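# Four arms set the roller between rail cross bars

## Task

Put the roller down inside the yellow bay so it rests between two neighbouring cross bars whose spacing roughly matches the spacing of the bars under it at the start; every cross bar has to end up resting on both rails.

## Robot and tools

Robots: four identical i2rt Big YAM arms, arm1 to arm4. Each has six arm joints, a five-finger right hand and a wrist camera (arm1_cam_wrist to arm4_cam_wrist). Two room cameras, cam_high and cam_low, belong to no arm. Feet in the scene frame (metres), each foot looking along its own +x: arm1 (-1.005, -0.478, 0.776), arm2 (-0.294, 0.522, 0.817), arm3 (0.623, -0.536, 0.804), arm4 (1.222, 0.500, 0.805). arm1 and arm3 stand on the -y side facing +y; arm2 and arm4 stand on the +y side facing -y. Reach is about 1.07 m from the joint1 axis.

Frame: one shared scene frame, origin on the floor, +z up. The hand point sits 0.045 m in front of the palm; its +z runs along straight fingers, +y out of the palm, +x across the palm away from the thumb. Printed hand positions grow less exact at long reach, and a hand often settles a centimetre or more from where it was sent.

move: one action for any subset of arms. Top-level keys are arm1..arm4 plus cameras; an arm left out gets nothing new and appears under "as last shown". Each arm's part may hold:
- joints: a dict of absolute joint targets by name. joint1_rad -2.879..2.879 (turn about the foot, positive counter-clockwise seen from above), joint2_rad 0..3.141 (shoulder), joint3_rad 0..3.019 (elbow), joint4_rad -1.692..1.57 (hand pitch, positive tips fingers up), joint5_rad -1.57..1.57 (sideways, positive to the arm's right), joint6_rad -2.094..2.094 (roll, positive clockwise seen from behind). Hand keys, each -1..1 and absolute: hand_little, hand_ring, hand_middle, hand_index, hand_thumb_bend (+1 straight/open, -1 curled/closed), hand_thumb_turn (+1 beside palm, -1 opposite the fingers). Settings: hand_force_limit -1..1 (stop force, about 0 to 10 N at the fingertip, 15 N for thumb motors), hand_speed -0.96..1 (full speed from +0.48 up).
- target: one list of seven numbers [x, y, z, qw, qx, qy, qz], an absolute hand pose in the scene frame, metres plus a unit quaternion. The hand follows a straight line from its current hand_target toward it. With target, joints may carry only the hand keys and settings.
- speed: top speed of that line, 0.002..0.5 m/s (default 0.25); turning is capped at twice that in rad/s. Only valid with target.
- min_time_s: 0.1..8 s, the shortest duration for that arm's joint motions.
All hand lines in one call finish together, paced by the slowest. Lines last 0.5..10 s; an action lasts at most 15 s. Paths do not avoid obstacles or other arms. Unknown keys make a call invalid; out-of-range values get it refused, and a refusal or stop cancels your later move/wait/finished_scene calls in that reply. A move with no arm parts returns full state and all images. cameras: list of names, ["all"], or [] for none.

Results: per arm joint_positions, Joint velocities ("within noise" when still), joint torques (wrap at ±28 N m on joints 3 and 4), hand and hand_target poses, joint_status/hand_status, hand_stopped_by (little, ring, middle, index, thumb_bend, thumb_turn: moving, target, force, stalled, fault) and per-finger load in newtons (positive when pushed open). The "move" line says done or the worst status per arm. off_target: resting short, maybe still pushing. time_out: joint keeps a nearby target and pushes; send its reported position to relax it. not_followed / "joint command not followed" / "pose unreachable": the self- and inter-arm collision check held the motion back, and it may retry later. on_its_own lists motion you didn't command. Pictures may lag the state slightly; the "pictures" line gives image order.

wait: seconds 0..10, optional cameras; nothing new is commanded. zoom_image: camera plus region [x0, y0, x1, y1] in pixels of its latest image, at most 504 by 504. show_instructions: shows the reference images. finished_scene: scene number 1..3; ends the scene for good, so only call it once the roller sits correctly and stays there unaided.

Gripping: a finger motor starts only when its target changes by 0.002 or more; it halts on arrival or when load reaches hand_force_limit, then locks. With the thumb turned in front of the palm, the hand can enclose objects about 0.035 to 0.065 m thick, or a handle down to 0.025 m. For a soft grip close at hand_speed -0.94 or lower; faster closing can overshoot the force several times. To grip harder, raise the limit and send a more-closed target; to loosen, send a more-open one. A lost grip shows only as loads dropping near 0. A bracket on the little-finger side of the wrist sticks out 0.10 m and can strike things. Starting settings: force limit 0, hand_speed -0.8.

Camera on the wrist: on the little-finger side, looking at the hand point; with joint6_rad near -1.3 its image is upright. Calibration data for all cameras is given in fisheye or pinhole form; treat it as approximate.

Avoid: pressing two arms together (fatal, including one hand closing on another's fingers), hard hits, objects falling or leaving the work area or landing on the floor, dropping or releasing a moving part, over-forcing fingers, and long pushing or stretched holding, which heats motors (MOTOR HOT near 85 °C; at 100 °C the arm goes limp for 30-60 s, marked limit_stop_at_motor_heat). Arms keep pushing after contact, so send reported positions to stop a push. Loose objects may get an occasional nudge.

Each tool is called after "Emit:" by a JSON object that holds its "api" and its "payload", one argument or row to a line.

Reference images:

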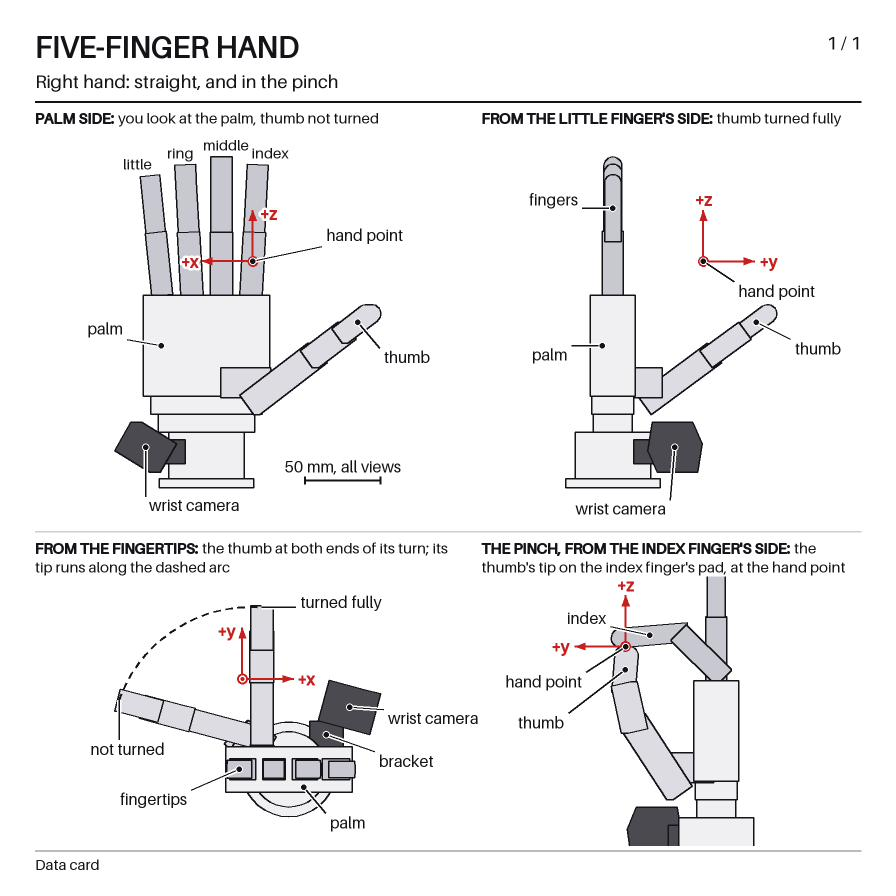

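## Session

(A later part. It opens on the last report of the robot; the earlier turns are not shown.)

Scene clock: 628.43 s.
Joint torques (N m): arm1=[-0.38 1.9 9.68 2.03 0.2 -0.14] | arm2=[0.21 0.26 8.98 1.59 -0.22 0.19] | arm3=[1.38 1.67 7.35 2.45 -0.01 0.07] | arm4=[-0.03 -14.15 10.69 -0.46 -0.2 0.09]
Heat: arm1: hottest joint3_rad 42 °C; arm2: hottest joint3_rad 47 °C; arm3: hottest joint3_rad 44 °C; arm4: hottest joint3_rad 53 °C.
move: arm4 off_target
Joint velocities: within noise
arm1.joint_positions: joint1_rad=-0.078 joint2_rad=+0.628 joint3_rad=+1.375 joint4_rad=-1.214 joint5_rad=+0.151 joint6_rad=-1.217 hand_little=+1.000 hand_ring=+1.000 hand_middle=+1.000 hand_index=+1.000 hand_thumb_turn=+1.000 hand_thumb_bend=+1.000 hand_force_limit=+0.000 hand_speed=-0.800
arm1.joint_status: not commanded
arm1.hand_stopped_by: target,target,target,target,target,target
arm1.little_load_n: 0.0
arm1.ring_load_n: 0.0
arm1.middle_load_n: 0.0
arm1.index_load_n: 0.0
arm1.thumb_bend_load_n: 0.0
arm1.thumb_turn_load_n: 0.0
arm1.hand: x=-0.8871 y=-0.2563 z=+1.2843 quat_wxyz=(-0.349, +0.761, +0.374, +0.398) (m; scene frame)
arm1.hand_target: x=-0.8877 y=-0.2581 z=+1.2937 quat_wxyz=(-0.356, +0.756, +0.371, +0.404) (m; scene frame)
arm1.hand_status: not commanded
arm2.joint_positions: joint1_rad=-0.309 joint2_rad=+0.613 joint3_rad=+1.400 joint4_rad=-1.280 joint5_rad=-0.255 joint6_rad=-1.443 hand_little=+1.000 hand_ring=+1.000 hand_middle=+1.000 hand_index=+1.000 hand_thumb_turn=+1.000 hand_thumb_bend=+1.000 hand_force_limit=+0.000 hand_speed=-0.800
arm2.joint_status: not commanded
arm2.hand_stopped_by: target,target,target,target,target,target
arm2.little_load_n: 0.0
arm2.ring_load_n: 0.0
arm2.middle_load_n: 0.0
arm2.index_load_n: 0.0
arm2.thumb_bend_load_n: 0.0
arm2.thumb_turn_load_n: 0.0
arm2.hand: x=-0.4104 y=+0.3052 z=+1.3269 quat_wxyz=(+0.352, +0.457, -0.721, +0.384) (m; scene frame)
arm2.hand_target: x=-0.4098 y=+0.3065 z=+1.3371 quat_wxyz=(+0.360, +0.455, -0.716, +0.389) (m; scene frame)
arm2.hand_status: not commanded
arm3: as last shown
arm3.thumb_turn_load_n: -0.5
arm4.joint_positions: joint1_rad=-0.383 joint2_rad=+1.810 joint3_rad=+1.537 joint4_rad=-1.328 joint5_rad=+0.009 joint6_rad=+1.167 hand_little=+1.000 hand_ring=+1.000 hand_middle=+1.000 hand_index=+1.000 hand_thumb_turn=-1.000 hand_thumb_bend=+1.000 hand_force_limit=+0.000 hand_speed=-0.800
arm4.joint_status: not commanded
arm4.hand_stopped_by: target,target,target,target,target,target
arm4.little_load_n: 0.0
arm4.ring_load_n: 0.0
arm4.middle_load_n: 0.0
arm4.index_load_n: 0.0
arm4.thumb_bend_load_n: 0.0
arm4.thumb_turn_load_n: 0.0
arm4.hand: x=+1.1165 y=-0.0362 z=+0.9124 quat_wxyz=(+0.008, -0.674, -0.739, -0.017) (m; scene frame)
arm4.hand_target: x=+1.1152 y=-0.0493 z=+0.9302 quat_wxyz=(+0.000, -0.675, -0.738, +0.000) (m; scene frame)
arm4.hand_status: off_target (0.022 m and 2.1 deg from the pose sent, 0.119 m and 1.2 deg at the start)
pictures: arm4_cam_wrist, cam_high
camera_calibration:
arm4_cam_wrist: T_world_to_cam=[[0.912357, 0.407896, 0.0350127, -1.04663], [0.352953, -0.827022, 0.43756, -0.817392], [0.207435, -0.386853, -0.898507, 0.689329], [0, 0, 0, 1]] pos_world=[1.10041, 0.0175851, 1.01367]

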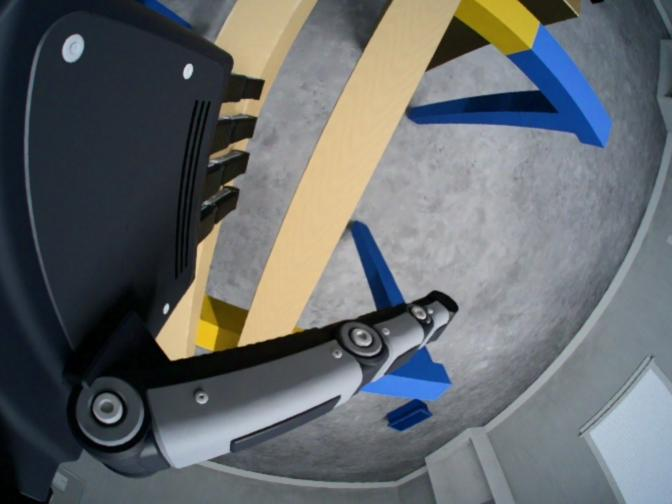

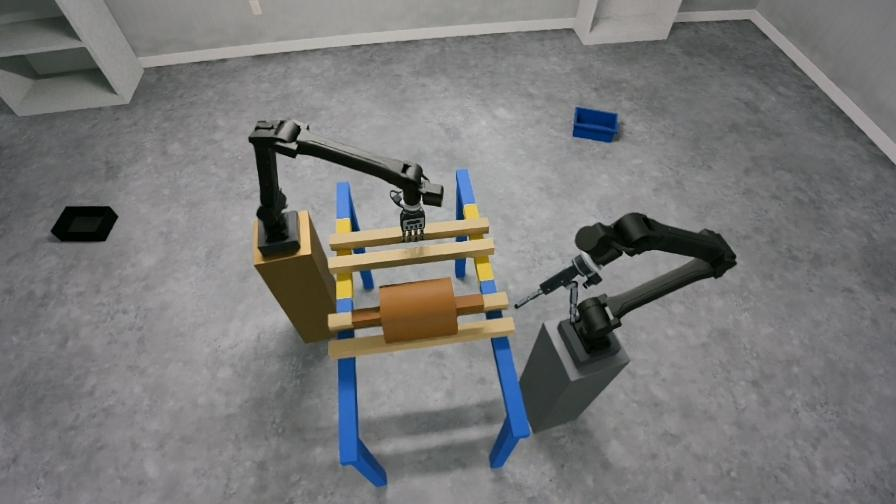

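Emit:
{"api": "move", "payload": {
  "arm4": {"target":[1.255,-0.06,0.935,0,0.7071,0.7071,0],"speed":0.15}
}}

Emit:
{"api": "move", "payload": {
  "arm4": {"target":[1.255,-0.06,0.88,0,0.7071,0.7071,0],"speed":0.1}
}}

Emit:
{"api": "move", "payload": {
  "arm4": {"target":[1.213,-0.06,0.88,0,0.7071,0.7071,0],"speed":0.05},
  "cameras": ["arm4_cam_wrist","cam_high"]
}}

Emit:
{"api": "zoom_image", "payload": {
  "camera": "cam_high",
  "region": [310, 195, 430, 285]
}}

Emit:
{"api": "zoom_image", "payload": {
  "camera": "cam_high",
  "region": [400, 195, 520, 285]
}}

Scene clock: 645.20 s.
Joint torques (N m): arm1=[-0.26 2.02 9.68 2.03 0.18 -0.14] | arm2=[0.21 0.26 8.98 1.58 -0.22 0.18] | arm3=[1.49 1.79 7.36 2.44 -0.01 0.07] | arm4=[0.21 -14.15 7.39 0.06 -0.13 0.09]
Heat: arm1: hottest joint3_rad 42 °C; arm2: hottest joint3_rad 47 °C; arm3: hottest joint3_rad 44 °C; arm4: hottest joint3_rad 52 °C.
move: arm4 done
Joint velocities: within noise
arm1, arm2, arm3: as last shown
arm1.thumb_bend_load_n: 0.5
arm2.little_load_n: 0.5
arm3.index_load_n: -0.5
arm3.thumb_turn_load_n: 0.0
arm4.joint_positions: joint1_rad=-0.122 joint2_rad=+1.765 joint3_rad=+1.516 joint4_rad=-1.328 joint5_rad=+0.009 joint6_rad=+1.517 hand_little=+1.000 hand_ring=+1.000 hand_middle=+1.000 hand_index=+1.000 hand_thumb_turn=-1.000 hand_thumb_bend=+1.000 hand_force_limit=+0.000 hand_speed=-0.800
arm4.joint_status: not commanded
arm4.hand_stopped_by: target,target,target,target,target,target
arm4.little_load_n: 0.0
arm4.ring_load_n: 0.0
arm4.middle_load_n: 0.0
arm4.index_load_n: 0.0
arm4.thumb_bend_load_n: 0.0
arm4.thumb_turn_load_n: 0.0
arm4.hand: x=+1.2514 y=-0.0603 z=+0.9294 quat_wxyz=(+0.003, -0.706, -0.708, -0.004) (m; scene frame)
arm4.hand_target: x=+1.2550 y=-0.0599 z=+0.9350 quat_wxyz=(+0.000, -0.707, -0.707, +0.000) (m; scene frame)
arm4.hand_status: done (0.007 m and 0.6 deg from the pose sent, 0.142 m and 5.6 deg at the start)
pictures: none

Scene clock: 646.40 s.
Joint torques (N m): arm1=[-0.26 1.9 9.66 1.98 0.19 -0.15] | arm2=[0.21 0.26 8.95 1.59 -0.22 0.19] | arm3=[1.38 1.79 7.35 2.47 0 0.07] | arm4=[0.09 -11.81 7.05 0.49 -0.13 0.09]
Heat: arm1: hottest joint3_rad 42 °C; arm2: hottest joint3_rad 47 °C; arm3: hottest joint3_rad 44 °C; arm4: hottest joint3_rad 52 °C.
move: arm4 off_target
Joint velocities: within noise
arm1, arm2, arm3: as last shown
arm1.thumb_bend_load_n: 0.0
arm2.little_load_n: 0.0
arm3.little_load_n: -0.5
arm3.index_load_n: 0.0
arm4.joint_positions: joint1_rad=-0.122 joint2_rad=+1.778 joint3_rad=+1.427 joint4_rad=-1.205 joint5_rad=+0.009 joint6_rad=+1.517 hand_little=+1.000 hand_ring=+1.000 hand_middle=+1.000 hand_index=+1.000 hand_thumb_turn=-1.000 hand_thumb_bend=+1.000 hand_force_limit=+0.000 hand_speed=-0.800
arm4.joint_status: not commanded
arm4.hand_stopped_by: target,target,target,target,target,target
arm4.little_load_n: 0.0
arm4.ring_load_n: 0.0
arm4.middle_load_n: 0.0
arm4.index_load_n: 0.0
arm4.thumb_bend_load_n: 0.0
arm4.thumb_turn_load_n: 0.0
arm4.hand: x=+1.2519 y=-0.0589 z=+0.8905 quat_wxyz=(-0.004, -0.706, -0.708, +0.003) (m; scene frame)
arm4.hand_target: x=+1.2549 y=-0.0599 z=+0.8802 quat_wxyz=(+0.000, -0.707, -0.707, +0.000) (m; scene frame)
arm4.hand_status: off_target (0.011 m and 0.6 deg from the pose sent, 0.050 m and 0.6 deg at the start)
pictures: none

Scene clock: 647.90 s.
Joint torques (N m): arm1=[-0.21 1.9 9.66 2.04 0.19 -0.14] | arm2=[0.26 0.21 8.98 1.59 -0.22 0.19] | arm3=[1.49 1.79 7.35 2.48 0 0.07] | arm4=[-1.38 -11.63 8.03 0.35 -0.15 -0.06]
Heat: arm1: hottest joint3_rad 42 °C; arm2: hottest joint3_rad 47 °C; arm3: hottest joint3_rad 44 °C; arm4: hottest joint3_rad 52 °C.
move: arm4 off_target
Joint velocities: within noise
arm1, arm2, arm3: as last shown
arm3.little_load_n: 0.0
arm4.joint_positions: joint1_rad=-0.182 joint2_rad=+1.784 joint3_rad=+1.427 joint4_rad=-1.205 joint5_rad=+0.009 joint6_rad=+1.457 hand_little=+1.000 hand_ring=+1.000 hand_middle=+1.000 hand_index=+1.000 hand_thumb_turn=-1.000 hand_thumb_bend=+1.000 hand_force_limit=+0.000 hand_speed=-0.800
arm4.joint_status: not commanded
arm4.hand_stopped_by: target,target,target,target,target,target
arm4.little_load_n: 0.0
arm4.ring_load_n: 0.0
arm4.middle_load_n: -0.5
arm4.index_load_n: 0.0
arm4.thumb_bend_load_n: 0.0
arm4.thumb_turn_load_n: 0.0
arm4.hand: x=+1.2207 y=-0.0559 z=+0.8873 quat_wxyz=(-0.002, -0.706, -0.708, +0.001) (m; scene frame)
arm4.hand_target: x=+1.2131 y=-0.0598 z=+0.8801 quat_wxyz=(+0.000, -0.707, -0.707, +0.000) (m; scene frame)
arm4.hand_status: off_target (0.011 m and 0.3 deg from the pose sent, 0.040 m and 0.6 deg at the start)
pictures: arm4_cam_wrist, cam_high
camera_calibration:
arm4_cam_wrist: T_world_to_cam=[[0.94514, 0.326518, 0.00982255, -1.15496], [0.284573, -0.837745, 0.466048, -0.80179], [0.160402, -0.437685, -0.884705, 0.679774], [0, 0, 0, 1]] pos_world=[1.21073, 0.00294726, 0.986416]

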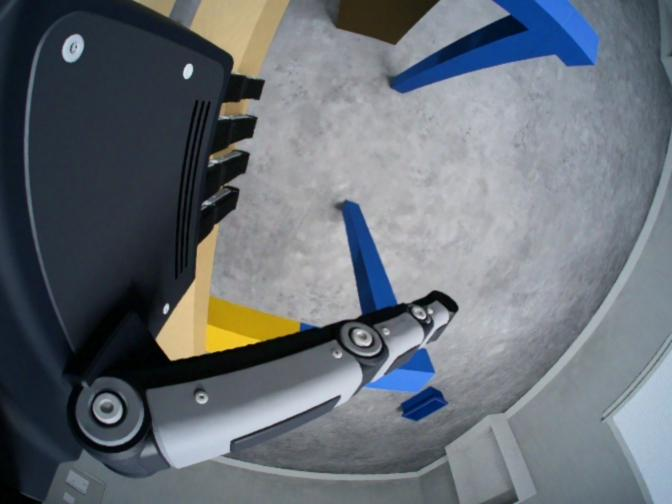

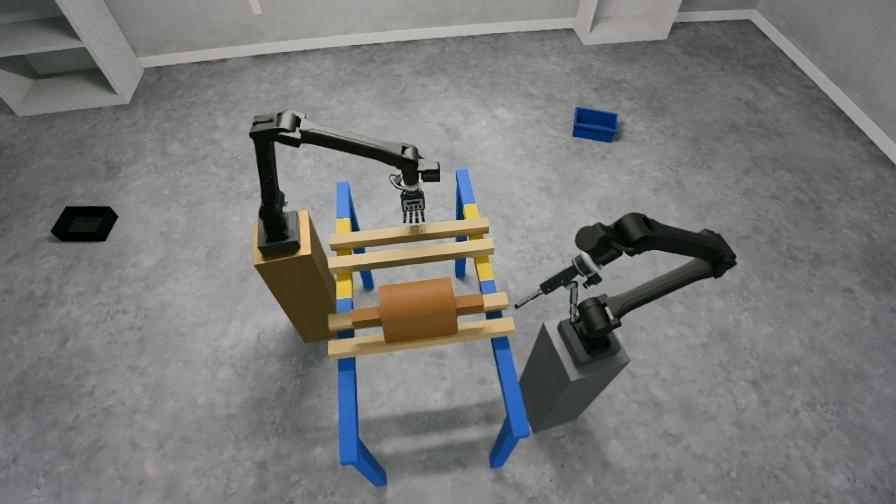

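Scaled by 4.200 from the camera's 896x504 image, which has a finer 1280x720 frame.

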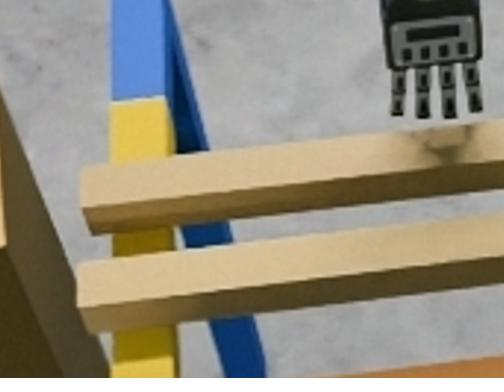

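Scaled by 4.200 from the camera's 896x504 image, which has a finer 1280x720 frame.

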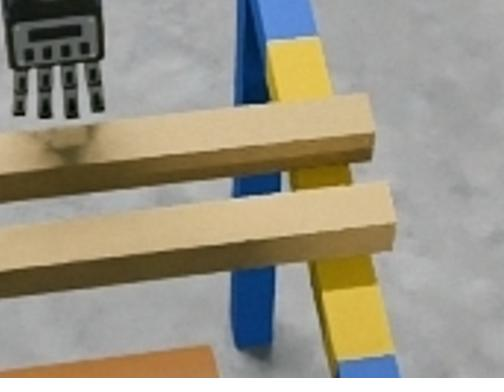

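Emit:
{"api": "move", "payload": {
  "arm4": {"target":[1.213,-0.06,0.86,0,0.7071,0.7071,0],"speed":0.05}
}}

Emit:
{"api": "move", "payload": {
  "arm4": {"target":[1.196,-0.055,0.86,0,0.7071,0.7071,0],"speed":0.04},
  "cameras": ["arm4_cam_wrist","cam_high"]
}}

Emit:
{"api": "zoom_image", "payload": {
  "camera": "cam_high",
  "region": [310, 195, 430, 285]
}}

Emit:
{"api": "zoom_image", "payload": {
  "camera": "cam_high",
  "region": [400, 195, 520, 285]
}}

Scene clock: 666.37 s.
Joint torques (N m): arm1=[-0.26 1.96 9.69 2.04 0.2 -0.15] | arm2=[0.21 0.26 8.96 1.59 -0.22 0.18] | arm3=[1.38 1.73 7.36 2.47 0 0.07] | arm4=[-1.44 -11.99 6.91 0.46 -0.15 -0.08]
Heat: arm1: hottest joint3_rad 42 °C; arm2: hottest joint3_rad 47 °C; arm3: hottest joint3_rad 44 °C; arm4: hottest joint3_rad 49 °C.
move: arm4 off_target
Joint velocities: within noise
arm1, arm2, arm3: as last shown
arm1.ring_load_n: 0.5
arm3.thumb_turn_load_n: -0.5
arm4.joint_positions: joint1_rad=-0.182 joint2_rad=+1.806 joint3_rad=+1.412 joint4_rad=-1.161 joint5_rad=+0.009 joint6_rad=+1.456 hand_little=+1.000 hand_ring=+1.000 hand_middle=+1.000 hand_index=+1.000 hand_thumb_turn=-1.000 hand_thumb_bend=+1.000 hand_force_limit=+0.000 hand_speed=-0.800
arm4.joint_status: not commanded
arm4.hand_stopped_by: target,target,target,target,target,target
arm4.little_load_n: 0.0
arm4.ring_load_n: 0.0
arm4.middle_load_n: 0.0
arm4.index_load_n: 0.0
arm4.thumb_bend_load_n: -0.5
arm4.thumb_turn_load_n: 0.0
arm4.hand: x=+1.2203 y=-0.0602 z=+0.8709 quat_wxyz=(-0.004, -0.706, -0.708, +0.004) (m; scene frame)
arm4.hand_target: x=+1.2132 y=-0.0598 z=+0.8602 quat_wxyz=(+0.000, -0.707, -0.707, +0.000) (m; scene frame)
arm4.hand_status: off_target (0.013 m and 0.7 deg from the pose sent, 0.029 m and 0.3 deg at the start)
pictures: none

Scene clock: 667.37 s.
Joint torques (N m): arm1=[-0.32 1.96 9.69 2.04 0.2 -0.14] | arm2=[0.21 0.26 8.96 1.58 -0.22 0.19] | arm3=[1.38 1.79 7.38 2.45 0 0.07] | arm4=[-1.85 -12.4 6.74 0.53 0.1 -0.12]
Heat: arm1: hottest joint3_rad 42 °C; arm2: hottest joint3_rad 47 °C; arm3: hottest joint3_rad 44 °C; arm4: hottest joint3_rad 49 °C.
move: arm4 off_target
Joint velocities: within noise
arm1, arm2: as last shown
arm1.ring_load_n: 0.0
arm3.joint_positions: joint1_rad=-0.058 joint2_rad=+0.504 joint3_rad=+1.010 joint4_rad=-1.319 joint5_rad=+0.013 joint6_rad=+1.105 hand_little=+1.000 hand_ring=+1.000 hand_middle=+1.000 hand_index=+1.000 hand_thumb_turn=-1.000 hand_thumb_bend=+1.000 hand_force_limit=+0.000 hand_speed=-0.800
arm3.joint_status: not commanded
arm3.hand_stopped_by: target,target,target,target,target,target
arm3.little_load_n: 0.0
arm3.ring_load_n: 0.0
arm3.middle_load_n: 0.0
arm3.index_load_n: 0.0
arm3.thumb_bend_load_n: 0.0
arm3.thumb_turn_load_n: 0.0
arm3.hand: x=+0.5385 y=-0.3032 z=+1.1694 quat_wxyz=(-0.307, +0.812, -0.450, -0.212) (m; scene frame)
arm3.hand_target: x=+0.5365 y=-0.3013 z=+1.1685 quat_wxyz=(-0.312, +0.812, -0.444, -0.215) (m; scene frame)
arm3.hand_status: not commanded
arm4.joint_positions: joint1_rad=-0.209 joint2_rad=+1.806 joint3_rad=+1.405 joint4_rad=-1.159 joint5_rad=+0.003 joint6_rad=+1.428 hand_little=+1.000 hand_ring=+1.000 hand_middle=+1.000 hand_index=+1.000 hand_thumb_turn=-1.000 hand_thumb_bend=+1.000 hand_force_limit=+0.000 hand_speed=-0.800
arm4.joint_status: not commanded
arm4.hand_stopped_by: target,target,target,target,target,target
arm4.little_load_n: -1.5
arm4.ring_load_n: -0.5
arm4.middle_load_n: 0.0
arm4.index_load_n: 0.0
arm4.thumb_bend_load_n: 0.0
arm4.thumb_turn_load_n: 0.0
arm4.hand: x=+1.2075 y=-0.0562 z=+0.8686 quat_wxyz=(-0.004, -0.706, -0.709, +0.000) (m; scene frame)
arm4.hand_target: x=+1.1962 y=-0.0548 z=+0.8602 quat_wxyz=(+0.000, -0.707, -0.707, +0.000) (m; scene frame)
arm4.hand_status: off_target (0.014 m and 0.6 deg from the pose sent, 0.027 m and 0.7 deg at the start)
pictures: arm4_cam_wrist, cam_high
camera_calibration:
arm4_cam_wrist: T_world_to_cam=[[0.944692, 0.327668, 0.0138443, -1.14516], [0.283191, -0.836297, 0.469479, -0.790892], [0.165411, -0.439592, -0.882835, 0.657508], [0, 0, 0, 1]] pos_world=[1.19704, 0.00284783, 0.967632]

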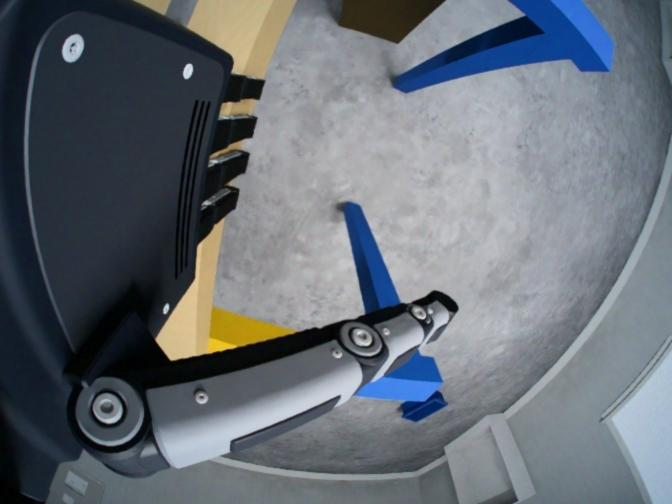

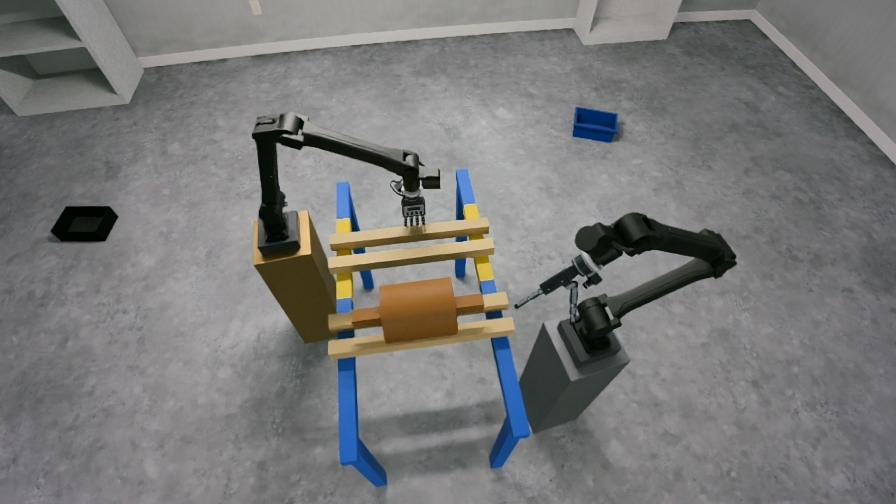

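Scaled by 4.200 from the camera's 896x504 image, which has a finer 1280x720 frame.

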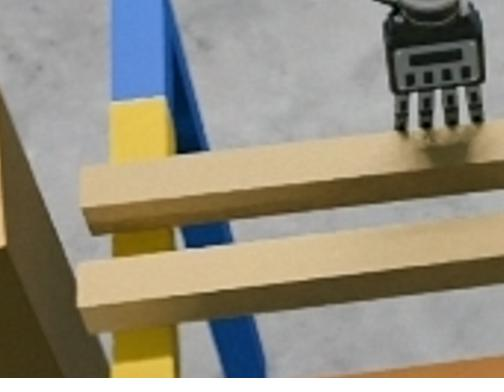

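Scaled by 4.200 from the camera's 896x504 image, which has a finer 1280x720 frame.

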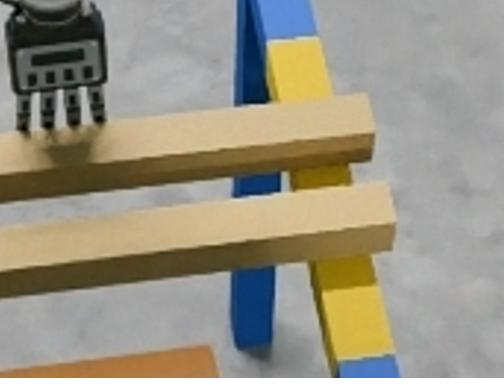

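Emit:
{"api": "move", "payload": {
  "arm4": {"target":[1.180,-0.05,0.86,0,0.7071,0.7071,0],"speed":0.04},
  "cameras": ["cam_high"]
}}

Emit:
{"api": "zoom_image", "payload": {
  "camera": "cam_high",
  "region": [310, 195, 430, 285]
}}

Emit:
{"api": "zoom_image", "payload": {
  "camera": "cam_high",
  "region": [400, 195, 520, 285]
}}

Scene clock: 674.47 s.
Joint torques (N m): arm1=[-0.32 2.14 9.69 2.03 0.2 -0.14] | arm2=[0.21 0.21 8.95 1.59 -0.22 0.19] | arm3=[1.44 1.85 7.35 2.47 0 0.07] | arm4=[-2.26 -12.75 6.71 0.47 0.27 -0.17]
Heat: arm1: hottest joint3_rad 42 °C; arm2: hottest joint3_rad 47 °C; arm3: hottest joint3_rad 44 °C; arm4: hottest joint3_rad 48 °C.
move: arm4 off_target
Joint velocities: within noise
arm1, arm2, arm3: as last shown
arm4.joint_positions: joint1_rad=-0.235 joint2_rad=+1.806 joint3_rad=+1.398 joint4_rad=-1.156 joint5_rad=+0.000 joint6_rad=+1.398 hand_little=+1.000 hand_ring=+1.000 hand_middle=+1.000 hand_index=+1.000 hand_thumb_turn=-1.000 hand_thumb_bend=+1.000 hand_force_limit=+0.000 hand_speed=-0.800
arm4.joint_status: not commanded
arm4.hand_stopped_by: target,target,target,target,target,target
arm4.little_load_n: -1.5
arm4.ring_load_n: -0.5
arm4.middle_load_n: 0.0
arm4.index_load_n: 0.0
arm4.thumb_bend_load_n: 0.0
arm4.thumb_turn_load_n: 0.0
arm4.hand: x=+1.1954 y=-0.0517 z=+0.8661 quat_wxyz=(-0.005, -0.704, -0.710, -0.002) (m; scene frame)
arm4.hand_target: x=+1.1803 y=-0.0498 z=+0.8601 quat_wxyz=(+0.000, -0.707, -0.707, +0.000) (m; scene frame)
arm4.hand_status: off_target (0.017 m and 0.8 deg from the pose sent, 0.029 m and 0.6 deg at the start)
pictures: cam_high

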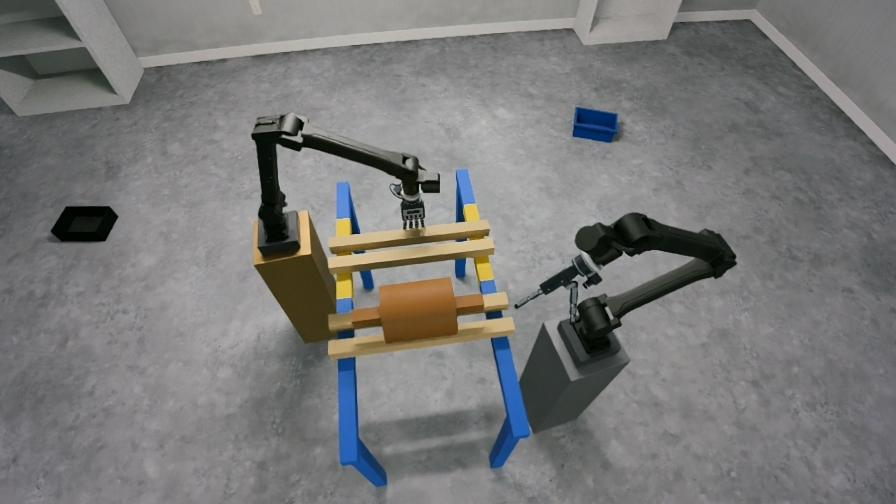

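Scaled by 4.200 from the camera's 896x504 image, which has a finer 1280x720 frame.

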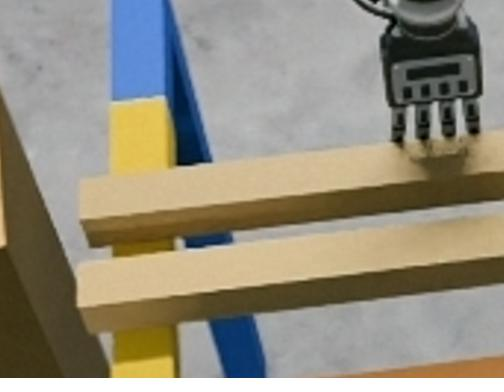

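Scaled by 4.200 from the camera's 896x504 image, which has a finer 1280x720 frame.

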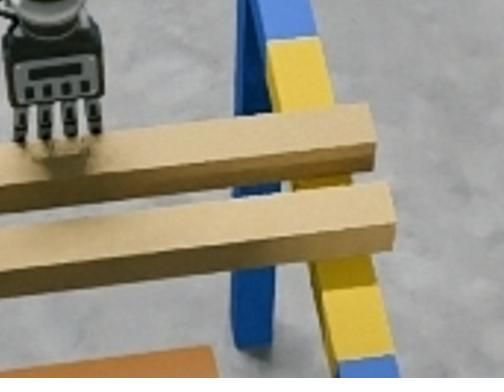

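Emit:
{"api": "move", "payload": {
  "arm4": {"target":[1.205,-0.06,0.93,0,0.7071,0.7071,0],"speed":0.1}
}}

Emit:
{"api": "move", "payload": {
  "arm4": {"target":[1.12,-0.06,0.93,0,0.7071,0.7071,0],"speed":0.1},
  "cameras": ["arm4_cam_wrist"]
}}

Scene clock: 693.47 s.
Joint torques (N m): arm1=[-0.38 1.96 9.7 2.04 0.2 -0.14] | arm2=[0.15 0.26 8.96 1.61 -0.22 0.19] | arm3=[1.49 1.85 7.35 2.44 -0.01 0.07] | arm4=[0.79 -13.22 10.66 -0.31 -0.11 0.06]
Heat: arm1: hottest joint3_rad 43 °C; arm2: hottest joint3_rad 48 °C; arm3: hottest joint3_rad 44 °C; arm4: hottest joint3_rad 47 °C.
move: arm4 off_target
Joint velocities: within noise
arm1, arm2, arm3: as last shown
arm4.joint_positions: joint1_rad=-0.224 joint2_rad=+1.766 joint3_rad=+1.478 joint4_rad=-1.311 joint5_rad=+0.008 joint6_rad=+1.423 hand_little=+1.000 hand_ring=+1.000 hand_middle=+1.000 hand_index=+1.000 hand_thumb_turn=-1.000 hand_thumb_bend=+1.000 hand_force_limit=+0.000 hand_speed=-0.800
arm4.joint_status: not commanded
arm4.hand_stopped_by: target,target,target,target,target,target
arm4.little_load_n: 0.0
arm4.ring_load_n: 0.0
arm4.middle_load_n: 0.0
arm4.index_load_n: 0.0
arm4.thumb_bend_load_n: 0.0
arm4.thumb_turn_load_n: 0.0
arm4.hand: x=+1.1994 y=-0.0458 z=+0.9140 quat_wxyz=(+0.009, -0.709, -0.705, -0.014) (m; scene frame)
arm4.hand_target: x=+1.2052 y=-0.0594 z=+0.9303 quat_wxyz=(-0.001, -0.707, -0.707, +0.000) (m; scene frame)
arm4.hand_status: off_target (0.022 m and 1.9 deg from the pose sent, 0.065 m and 0.8 deg at the start)
pictures: none

Scene clock: 695.10 s.
Joint torques (N m): arm1=[-0.38 2.02 9.69 2.04 0.19 -0.15] | arm2=[0.26 0.26 8.96 1.59 -0.22 0.19] | arm3=[1.44 1.85 7.36 2.45 0 0.07] | arm4=[-1.32 -12.1 10.99 -0.16 -0.2 -0.1]
Heat: arm1: hottest joint3_rad 43 °C; arm2: hottest joint3_rad 48 °C; arm3: hottest joint3_rad 44 °C; arm4: hottest joint3_rad 47 °C.
move: arm4 off_target
Joint velocities: within noise
arm1.joint_positions: joint1_rad=-0.078 joint2_rad=+0.628 joint3_rad=+1.375 joint4_rad=-1.214 joint5_rad=+0.151 joint6_rad=-1.217 hand_little=+1.000 hand_ring=+1.000 hand_middle=+1.000 hand_index=+1.000 hand_thumb_turn=+1.000 hand_thumb_bend=+1.000 hand_force_limit=+0.000 hand_speed=-0.800
arm1.joint_status: not commanded
arm1.hand_stopped_by: target,target,target,target,target,target
arm1.little_load_n: 0.0
arm1.ring_load_n: 0.0
arm1.middle_load_n: 0.0
arm1.index_load_n: 0.0
arm1.thumb_bend_load_n: 0.0
arm1.thumb_turn_load_n: 0.0
arm1.hand: x=-0.8871 y=-0.2563 z=+1.2843 quat_wxyz=(-0.349, +0.761, +0.374, +0.398) (m; scene frame)
arm1.hand_target: x=-0.8877 y=-0.2581 z=+1.2937 quat_wxyz=(-0.356, +0.756, +0.371, +0.404) (m; scene frame)
arm1.hand_status: not commanded
arm2.joint_positions: joint1_rad=-0.309 joint2_rad=+0.613 joint3_rad=+1.400 joint4_rad=-1.280 joint5_rad=-0.255 joint6_rad=-1.443 hand_little=+1.000 hand_ring=+1.000 hand_middle=+1.000 hand_index=+1.000 hand_thumb_turn=+1.000 hand_thumb_bend=+1.000 hand_force_limit=+0.000 hand_speed=-0.800
arm2.joint_status: not commanded
arm2.hand_stopped_by: target,target,target,target,target,target
arm2.little_load_n: 0.0
arm2.ring_load_n: 0.0
arm2.middle_load_n: 0.0
arm2.index_load_n: 0.0
arm2.thumb_bend_load_n: 0.0
arm2.thumb_turn_load_n: 0.0
arm2.hand: x=-0.4104 y=+0.3052 z=+1.3269 quat_wxyz=(+0.352, +0.457, -0.721, +0.384) (m; scene frame)
arm2.hand_target: x=-0.4098 y=+0.3065 z=+1.3371 quat_wxyz=(+0.360, +0.455, -0.716, +0.389) (m; scene frame)
arm2.hand_status: not commanded
arm3: as last shown
arm3.thumb_turn_load_n: -0.5
arm4.joint_positions: joint1_rad=-0.350 joint2_rad=+1.791 joint3_rad=+1.543 joint4_rad=-1.329 joint5_rad=+0.010 joint6_rad=+1.290 hand_little=+1.000 hand_ring=+1.000 hand_middle=+1.000 hand_index=+1.000 hand_thumb_turn=-1.000 hand_thumb_bend=+1.000 hand_force_limit=+0.000 hand_speed=-0.800
arm4.joint_status: not commanded
arm4.hand_stopped_by: target,target,target,target,target,target
arm4.little_load_n: 0.0
arm4.ring_load_n: 0.0
arm4.middle_load_n: 0.0
arm4.index_load_n: 0.0
arm4.thumb_bend_load_n: 0.0
arm4.thumb_turn_load_n: 0.0
arm4.hand: x=+1.1299 y=-0.0486 z=+0.9241 quat_wxyz=(+0.004, -0.706, -0.708, -0.006) (m; scene frame)
arm4.hand_target: x=+1.1201 y=-0.0595 z=+0.9300 quat_wxyz=(+0.000, -0.707, -0.707, +0.001) (m; scene frame)
arm4.hand_status: off_target (0.016 m and 0.8 deg from the pose sent, 0.082 m and 1.9 deg at the start)
pictures: arm4_cam_wrist
camera_calibration:
arm4_cam_wrist: T_world_to_cam=[[0.945538, 0.32501, 0.0180471, -1.08009], [0.282271, -0.846286, 0.4518, -0.771723], [0.162113, -0.4221, -0.891937, 0.735672], [0, 0, 0, 1]] pos_world=[1.11984, 0.00846745, 1.02433]

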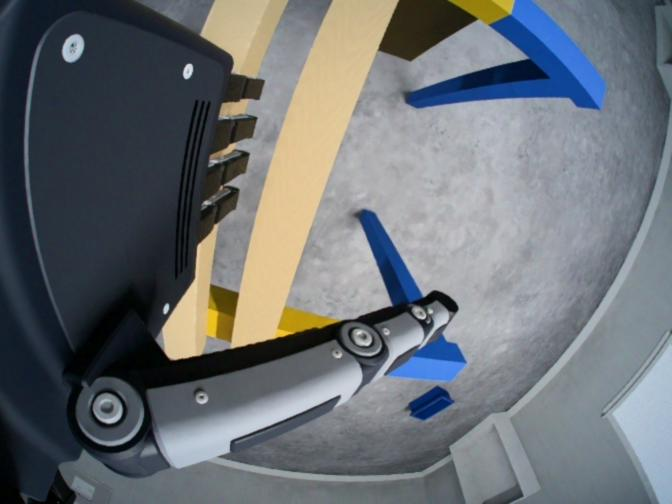

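Emit:
{"api": "move", "payload": {
  "arm4": {"target":[1.116,-0.06,0.862,0,0.7071,0.7071,0],"speed":0.06},
  "cameras": ["arm4_cam_wrist","cam_high"]
}}

Emit:
{"api": "zoom_image", "payload": {
  "camera": "cam_high",
  "region": [330, 185, 510, 285]
}}

Scene clock: 705.87 s.
Joint torques (N m): arm1=[-0.32 2.02 9.68 2.03 0.2 -0.14] | arm2=[0.21 0.26 8.96 1.59 -0.22 0.19] | arm3=[1.44 1.73 7.36 2.45 0 0.07] | arm4=[-1.67 -12.75 6.98 0.44 -0.22 -0.06]
Heat: arm1: hottest joint3_rad 43 °C; arm2: hottest joint3_rad 48 °C; arm3: hottest joint3_rad 44 °C; arm4: hottest joint3_rad 49 °C.
move: arm4 off_target
Joint velocities: within noise
arm1, arm2, arm3: as last shown
arm3.thumb_bend_load_n: -0.5
arm3.thumb_turn_load_n: 0.0
arm4.joint_positions: joint1_rad=-0.354 joint2_rad=+1.851 joint3_rad=+1.488 joint4_rad=-1.190 joint5_rad=+0.010 joint6_rad=+1.281 hand_little=+1.000 hand_ring=+1.000 hand_middle=+1.000 hand_index=+1.000 hand_thumb_turn=-1.000 hand_thumb_bend=+1.000 hand_force_limit=+0.000 hand_speed=-0.800
arm4.joint_status: not commanded
arm4.hand_stopped_by: target,target,target,target,target,target
arm4.little_load_n: 0.0
arm4.ring_load_n: 0.0
arm4.middle_load_n: 0.0
arm4.index_load_n: 0.5
arm4.thumb_bend_load_n: 0.0
arm4.thumb_turn_load_n: 0.0
arm4.hand: x=+1.1247 y=-0.0616 z=+0.8733 quat_wxyz=(-0.002, -0.705, -0.709, +0.005) (m; scene frame)
arm4.hand_target: x=+1.1160 y=-0.0597 z=+0.8622 quat_wxyz=(+0.000, -0.707, -0.707, +0.000) (m; scene frame)
arm4.hand_status: off_target (0.014 m and 0.8 deg from the pose sent, 0.065 m and 0.8 deg at the start)
pictures: arm4_cam_wrist, cam_high
camera_calibration:
arm4_cam_wrist: T_world_to_cam=[[0.944059, 0.329758, 0.00344873, -1.05526], [0.289536, -0.833822, 0.470011, -0.781614], [0.157866, -0.44272, -0.882654, 0.681007], [0, 0, 0, 1]] pos_world=[1.11502, -0.00225059, 0.9721]

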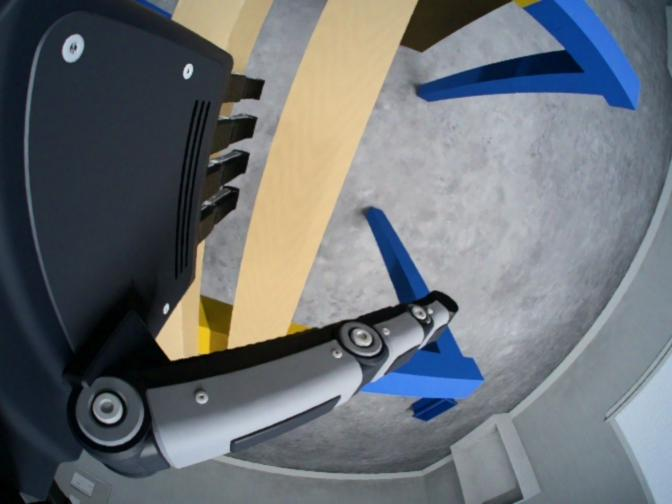

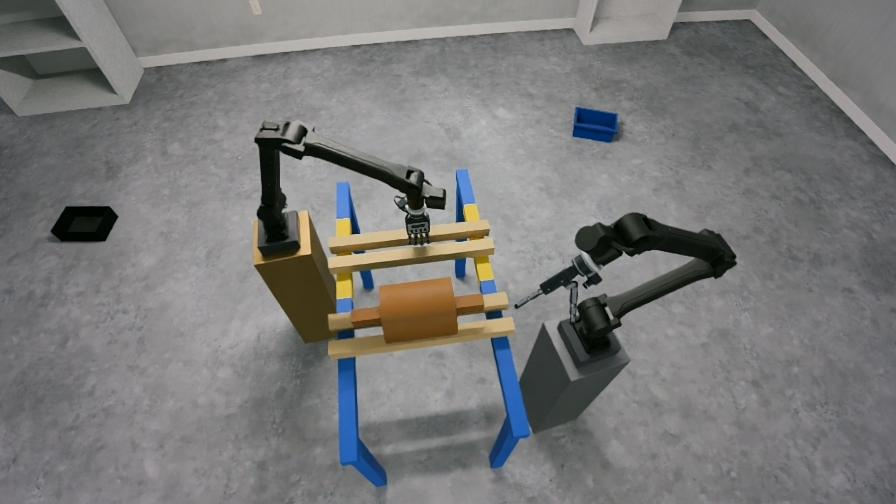

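Scaled by 2.800 from the camera's 896x504 image, which has a finer 1280x720 frame.

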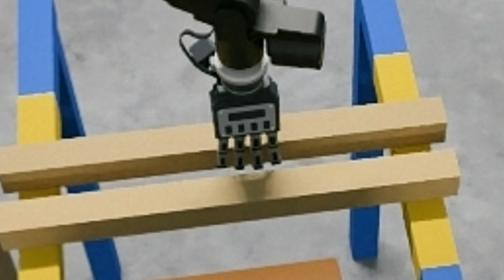

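Emit:
{"api": "move", "payload": {
  "arm4": {"target":[1.152,-0.06,0.862,0,0.7071,0.7071,0],"speed":0.04},
  "cameras": ["cam_high"]
}}

Emit:
{"api": "zoom_image", "payload": {
  "camera": "cam_high",
  "region": [310, 195, 430, 285]
}}

Emit:
{"api": "zoom_image", "payload": {
  "camera": "cam_high",
  "region": [400, 195, 520, 285]
}}

Scene clock: 715.30 s.
Joint torques (N m): arm1=[-0.38 2.02 9.68 2.07 0.19 -0.14] | arm2=[0.21 0.26 8.96 1.61 -0.22 0.19] | arm3=[1.44 1.73 7.34 2.47 -0.01 0.07] | arm4=[1.2 -14.27 6.61 0.49 -0.43 0.08]
Heat: arm1: hottest joint3_rad 43 °C; arm2: hottest joint3_rad 48 °C; arm3: hottest joint3_rad 44 °C; arm4: hottest joint3_rad 48 °C.
move: arm4 off_target
Joint velocities: within noise
arm1, arm2, arm3: as last shown
arm3.thumb_bend_load_n: 0.0
arm4.joint_positions: joint1_rad=-0.328 joint2_rad=+1.851 joint3_rad=+1.458 joint4_rad=-1.179 joint5_rad=+0.014 joint6_rad=+1.327 hand_little=+1.000 hand_ring=+1.000 hand_middle=+1.000 hand_index=+1.000 hand_thumb_turn=-1.000 hand_thumb_bend=+1.000 hand_force_limit=+0.000 hand_speed=-0.800
arm4.joint_status: not commanded
arm4.hand_stopped_by: target,target,target,target,target,target
arm4.little_load_n: 0.0
arm4.ring_load_n: 0.0
arm4.middle_load_n: 0.0
arm4.index_load_n: 0.0
arm4.thumb_bend_load_n: 0.0
arm4.thumb_turn_load_n: 0.0
arm4.hand: x=+1.1396 y=-0.0571 z=+0.8621 quat_wxyz=(+0.004, -0.712, -0.702, -0.002) (m; scene frame)
arm4.hand_target: x=+1.1520 y=-0.0598 z=+0.8621 quat_wxyz=(+0.000, -0.707, -0.707, +0.000) (m; scene frame)
arm4.hand_status: off_target (0.013 m and 0.9 deg from the pose sent, 0.029 m and 0.8 deg at the start)
pictures: cam_high

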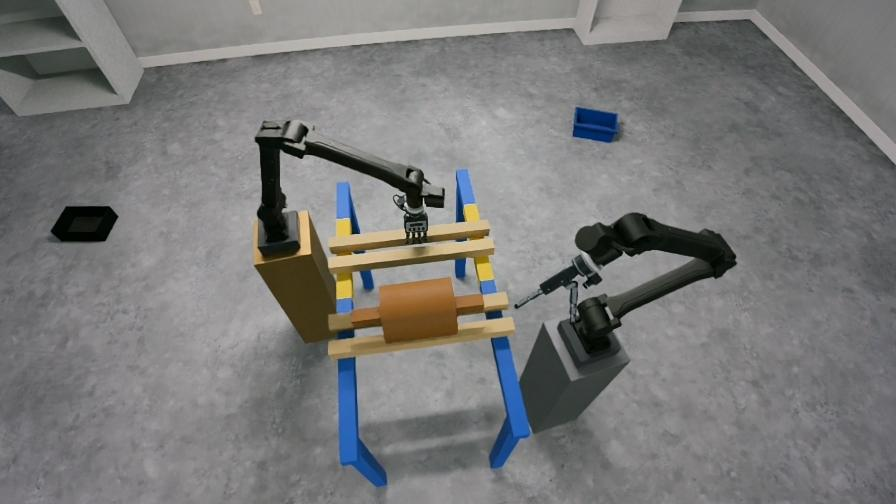

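Scaled by 4.200 from the camera's 896x504 image, which has a finer 1280x720 frame.

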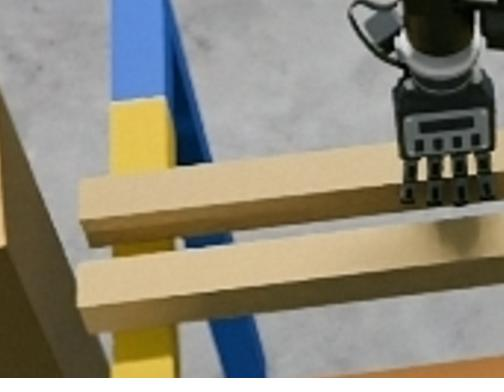

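Scaled by 4.200 from the camera's 896x504 image, which has a finer 1280x720 frame.

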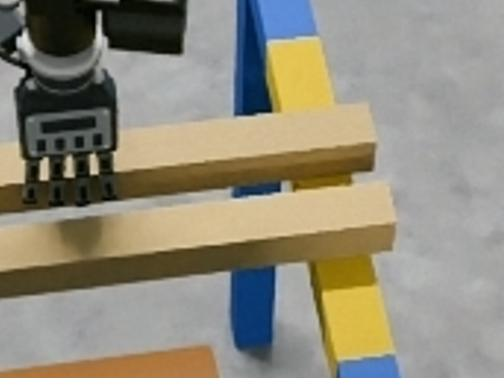

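Emit:
{"api": "move", "payload": {
  "arm4": {"target":[1.160,-0.06,0.862,0,0.7071,0.7071,0],"speed":0.04},
  "cameras": ["cam_high"]
}}

Emit:
{"api": "zoom_image", "payload": {
  "camera": "cam_high",
  "region": [310, 195, 430, 285]
}}

Emit:
{"api": "zoom_image", "payload": {
  "camera": "cam_high",
  "region": [400, 195, 520, 285]
}}

Scene clock: 721.57 s.
Joint torques (N m): arm1=[-0.32 2.08 9.69 2.02 0.2 -0.14] | arm2=[0.21 0.26 8.98 1.59 -0.22 0.19] | arm3=[1.44 1.85 7.34 2.47 0 0.07] | arm4=[2.02 -14.51 6.38 0.36 -0.6 0.12]
Heat: arm1: hottest joint3_rad 43 °C; arm2: hottest joint3_rad 48 °C; arm3: hottest joint3_rad 44 °C; arm4: hottest joint3_rad 47 °C.
move: arm4 off_target
Joint velocities: within noise
arm1, arm2, arm3: as last shown
arm4.joint_positions: joint1_rad=-0.325 joint2_rad=+1.850 joint3_rad=+1.454 joint4_rad=-1.174 joint5_rad=+0.019 joint6_rad=+1.336 hand_little=+1.000 hand_ring=+1.000 hand_middle=+1.000 hand_index=+1.000 hand_thumb_turn=-1.000 hand_thumb_bend=+1.000 hand_force_limit=+0.000 hand_speed=-0.800
arm4.joint_status: not commanded
arm4.hand_stopped_by: target,target,target,target,target,target
arm4.little_load_n: 0.0
arm4.ring_load_n: 0.0
arm4.middle_load_n: 0.0
arm4.index_load_n: 0.0
arm4.thumb_bend_load_n: 0.0
arm4.thumb_turn_load_n: 0.0
arm4.hand: x=+1.1400 y=-0.0576 z=+0.8611 quat_wxyz=(+0.005, -0.714, -0.700, +0.000) (m; scene frame)
arm4.hand_target: x=+1.1597 y=-0.0596 z=+0.8621 quat_wxyz=(+0.000, -0.707, -0.707, +0.000) (m; scene frame)
arm4.hand_status: off_target (0.020 m and 1.3 deg from the pose sent, 0.021 m and 0.9 deg at the start)
pictures: cam_high

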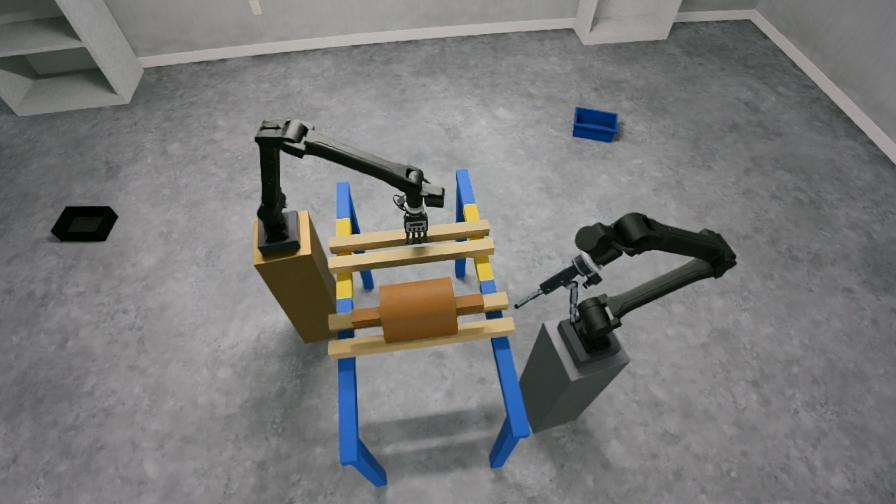

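Scaled by 4.200 from the camera's 896x504 image, which has a finer 1280x720 frame.

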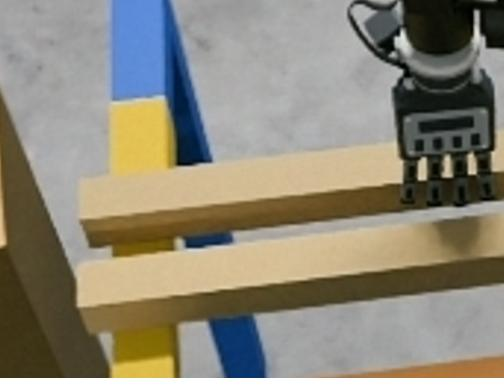

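Scaled by 4.200 from the camera's 896x504 image, which has a finer 1280x720 frame.

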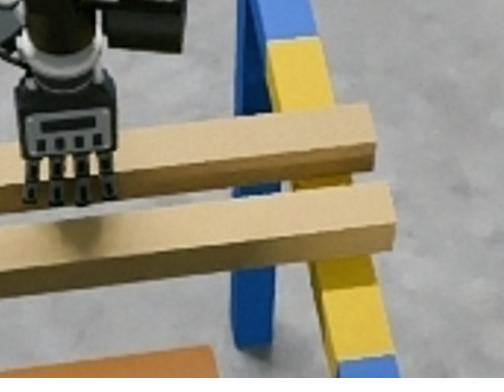

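Emit:
{"api": "move", "payload": {
  "arm4": {"target":[1.168,-0.06,0.864,0,0.7071,0.7071,0],"speed":0.04},
  "cameras": ["cam_high"]
}}

Emit:
{"api": "zoom_image", "payload": {
  "camera": "cam_high",
  "region": [310, 195, 430, 285]
}}

Emit:
{"api": "zoom_image", "payload": {
  "camera": "cam_high",
  "region": [400, 195, 520, 285]
}}

Scene clock: 728.83 s.
Joint torques (N m): arm1=[-0.32 1.96 9.69 2.04 0.2 -0.14] | arm2=[0.21 0.21 8.98 1.59 -0.22 0.18] | arm3=[1.44 1.79 7.38 2.45 0 0.07] | arm4=[1.85 -14.51 6.54 0.23 -0.66 0.11]
Heat: arm1: hottest joint3_rad 43 °C; arm2: hottest joint3_rad 48 °C; arm3: hottest joint3_rad 44 °C; arm4: hottest joint3_rad 47 °C.
move: arm4 off_target
Joint velocities: within noise
arm1, arm2, arm3: as last shown
arm2.thumb_turn_load_n: -0.5
arm3.thumb_bend_load_n: -0.5
arm3.thumb_turn_load_n: -0.5
arm4.joint_positions: joint1_rad=-0.307 joint2_rad=+1.846 joint3_rad=+1.448 joint4_rad=-1.173 joint5_rad=+0.020 joint6_rad=+1.351 hand_little=+1.000 hand_ring=+1.000 hand_middle=+1.000 hand_index=+1.000 hand_thumb_turn=-1.000 hand_thumb_bend=+1.000 hand_force_limit=+0.000 hand_speed=-0.800
arm4.joint_status: not commanded
arm4.hand_stopped_by: target,target,target,target,target,target
arm4.little_load_n: 0.0
arm4.ring_load_n: 0.5
arm4.middle_load_n: 0.0
arm4.index_load_n: 0.0
arm4.thumb_bend_load_n: 0.0
arm4.thumb_turn_load_n: 0.0
arm4.hand: x=+1.1498 y=-0.0579 z=+0.8609 quat_wxyz=(+0.006, -0.713, -0.701, +0.000) (m; scene frame)
arm4.hand_target: x=+1.1678 y=-0.0597 z=+0.8639 quat_wxyz=(+0.000, -0.707, -0.707, +0.000) (m; scene frame)
arm4.hand_status: off_target (0.019 m and 1.2 deg from the pose sent, 0.028 m and 1.3 deg at the start)
pictures: cam_high

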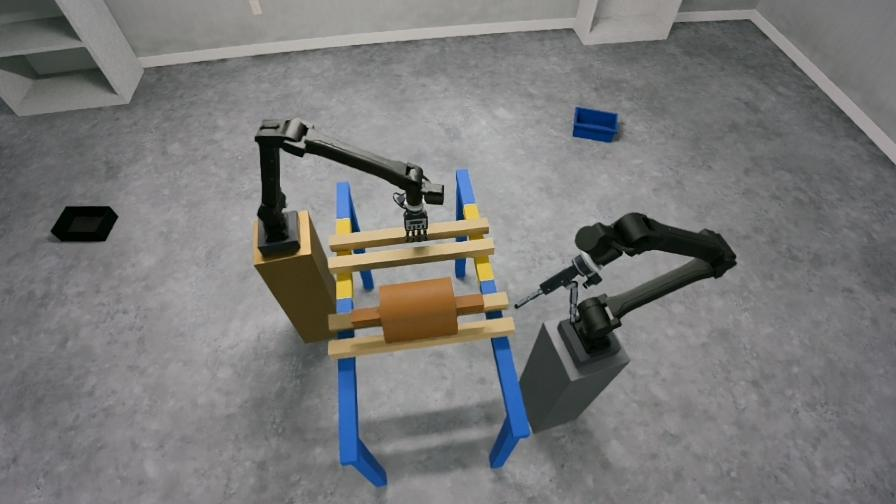

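Scaled by 4.200 from the camera's 896x504 image, which has a finer 1280x720 frame.

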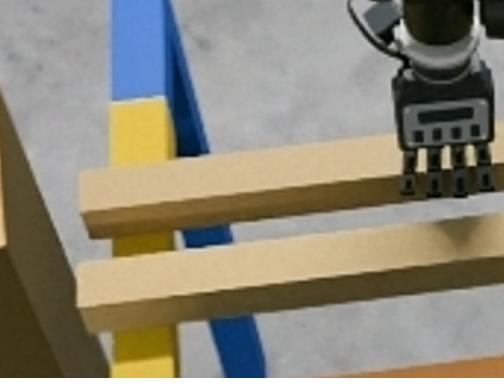

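Scaled by 4.200 from the camera's 896x504 image, which has a finer 1280x720 frame.

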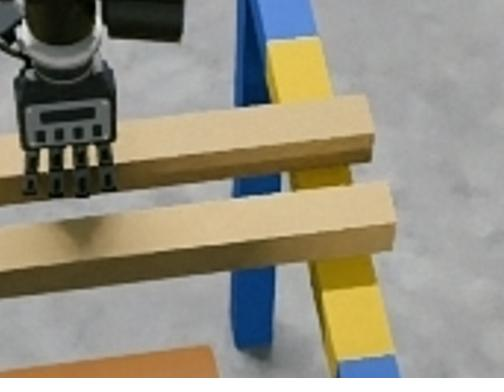

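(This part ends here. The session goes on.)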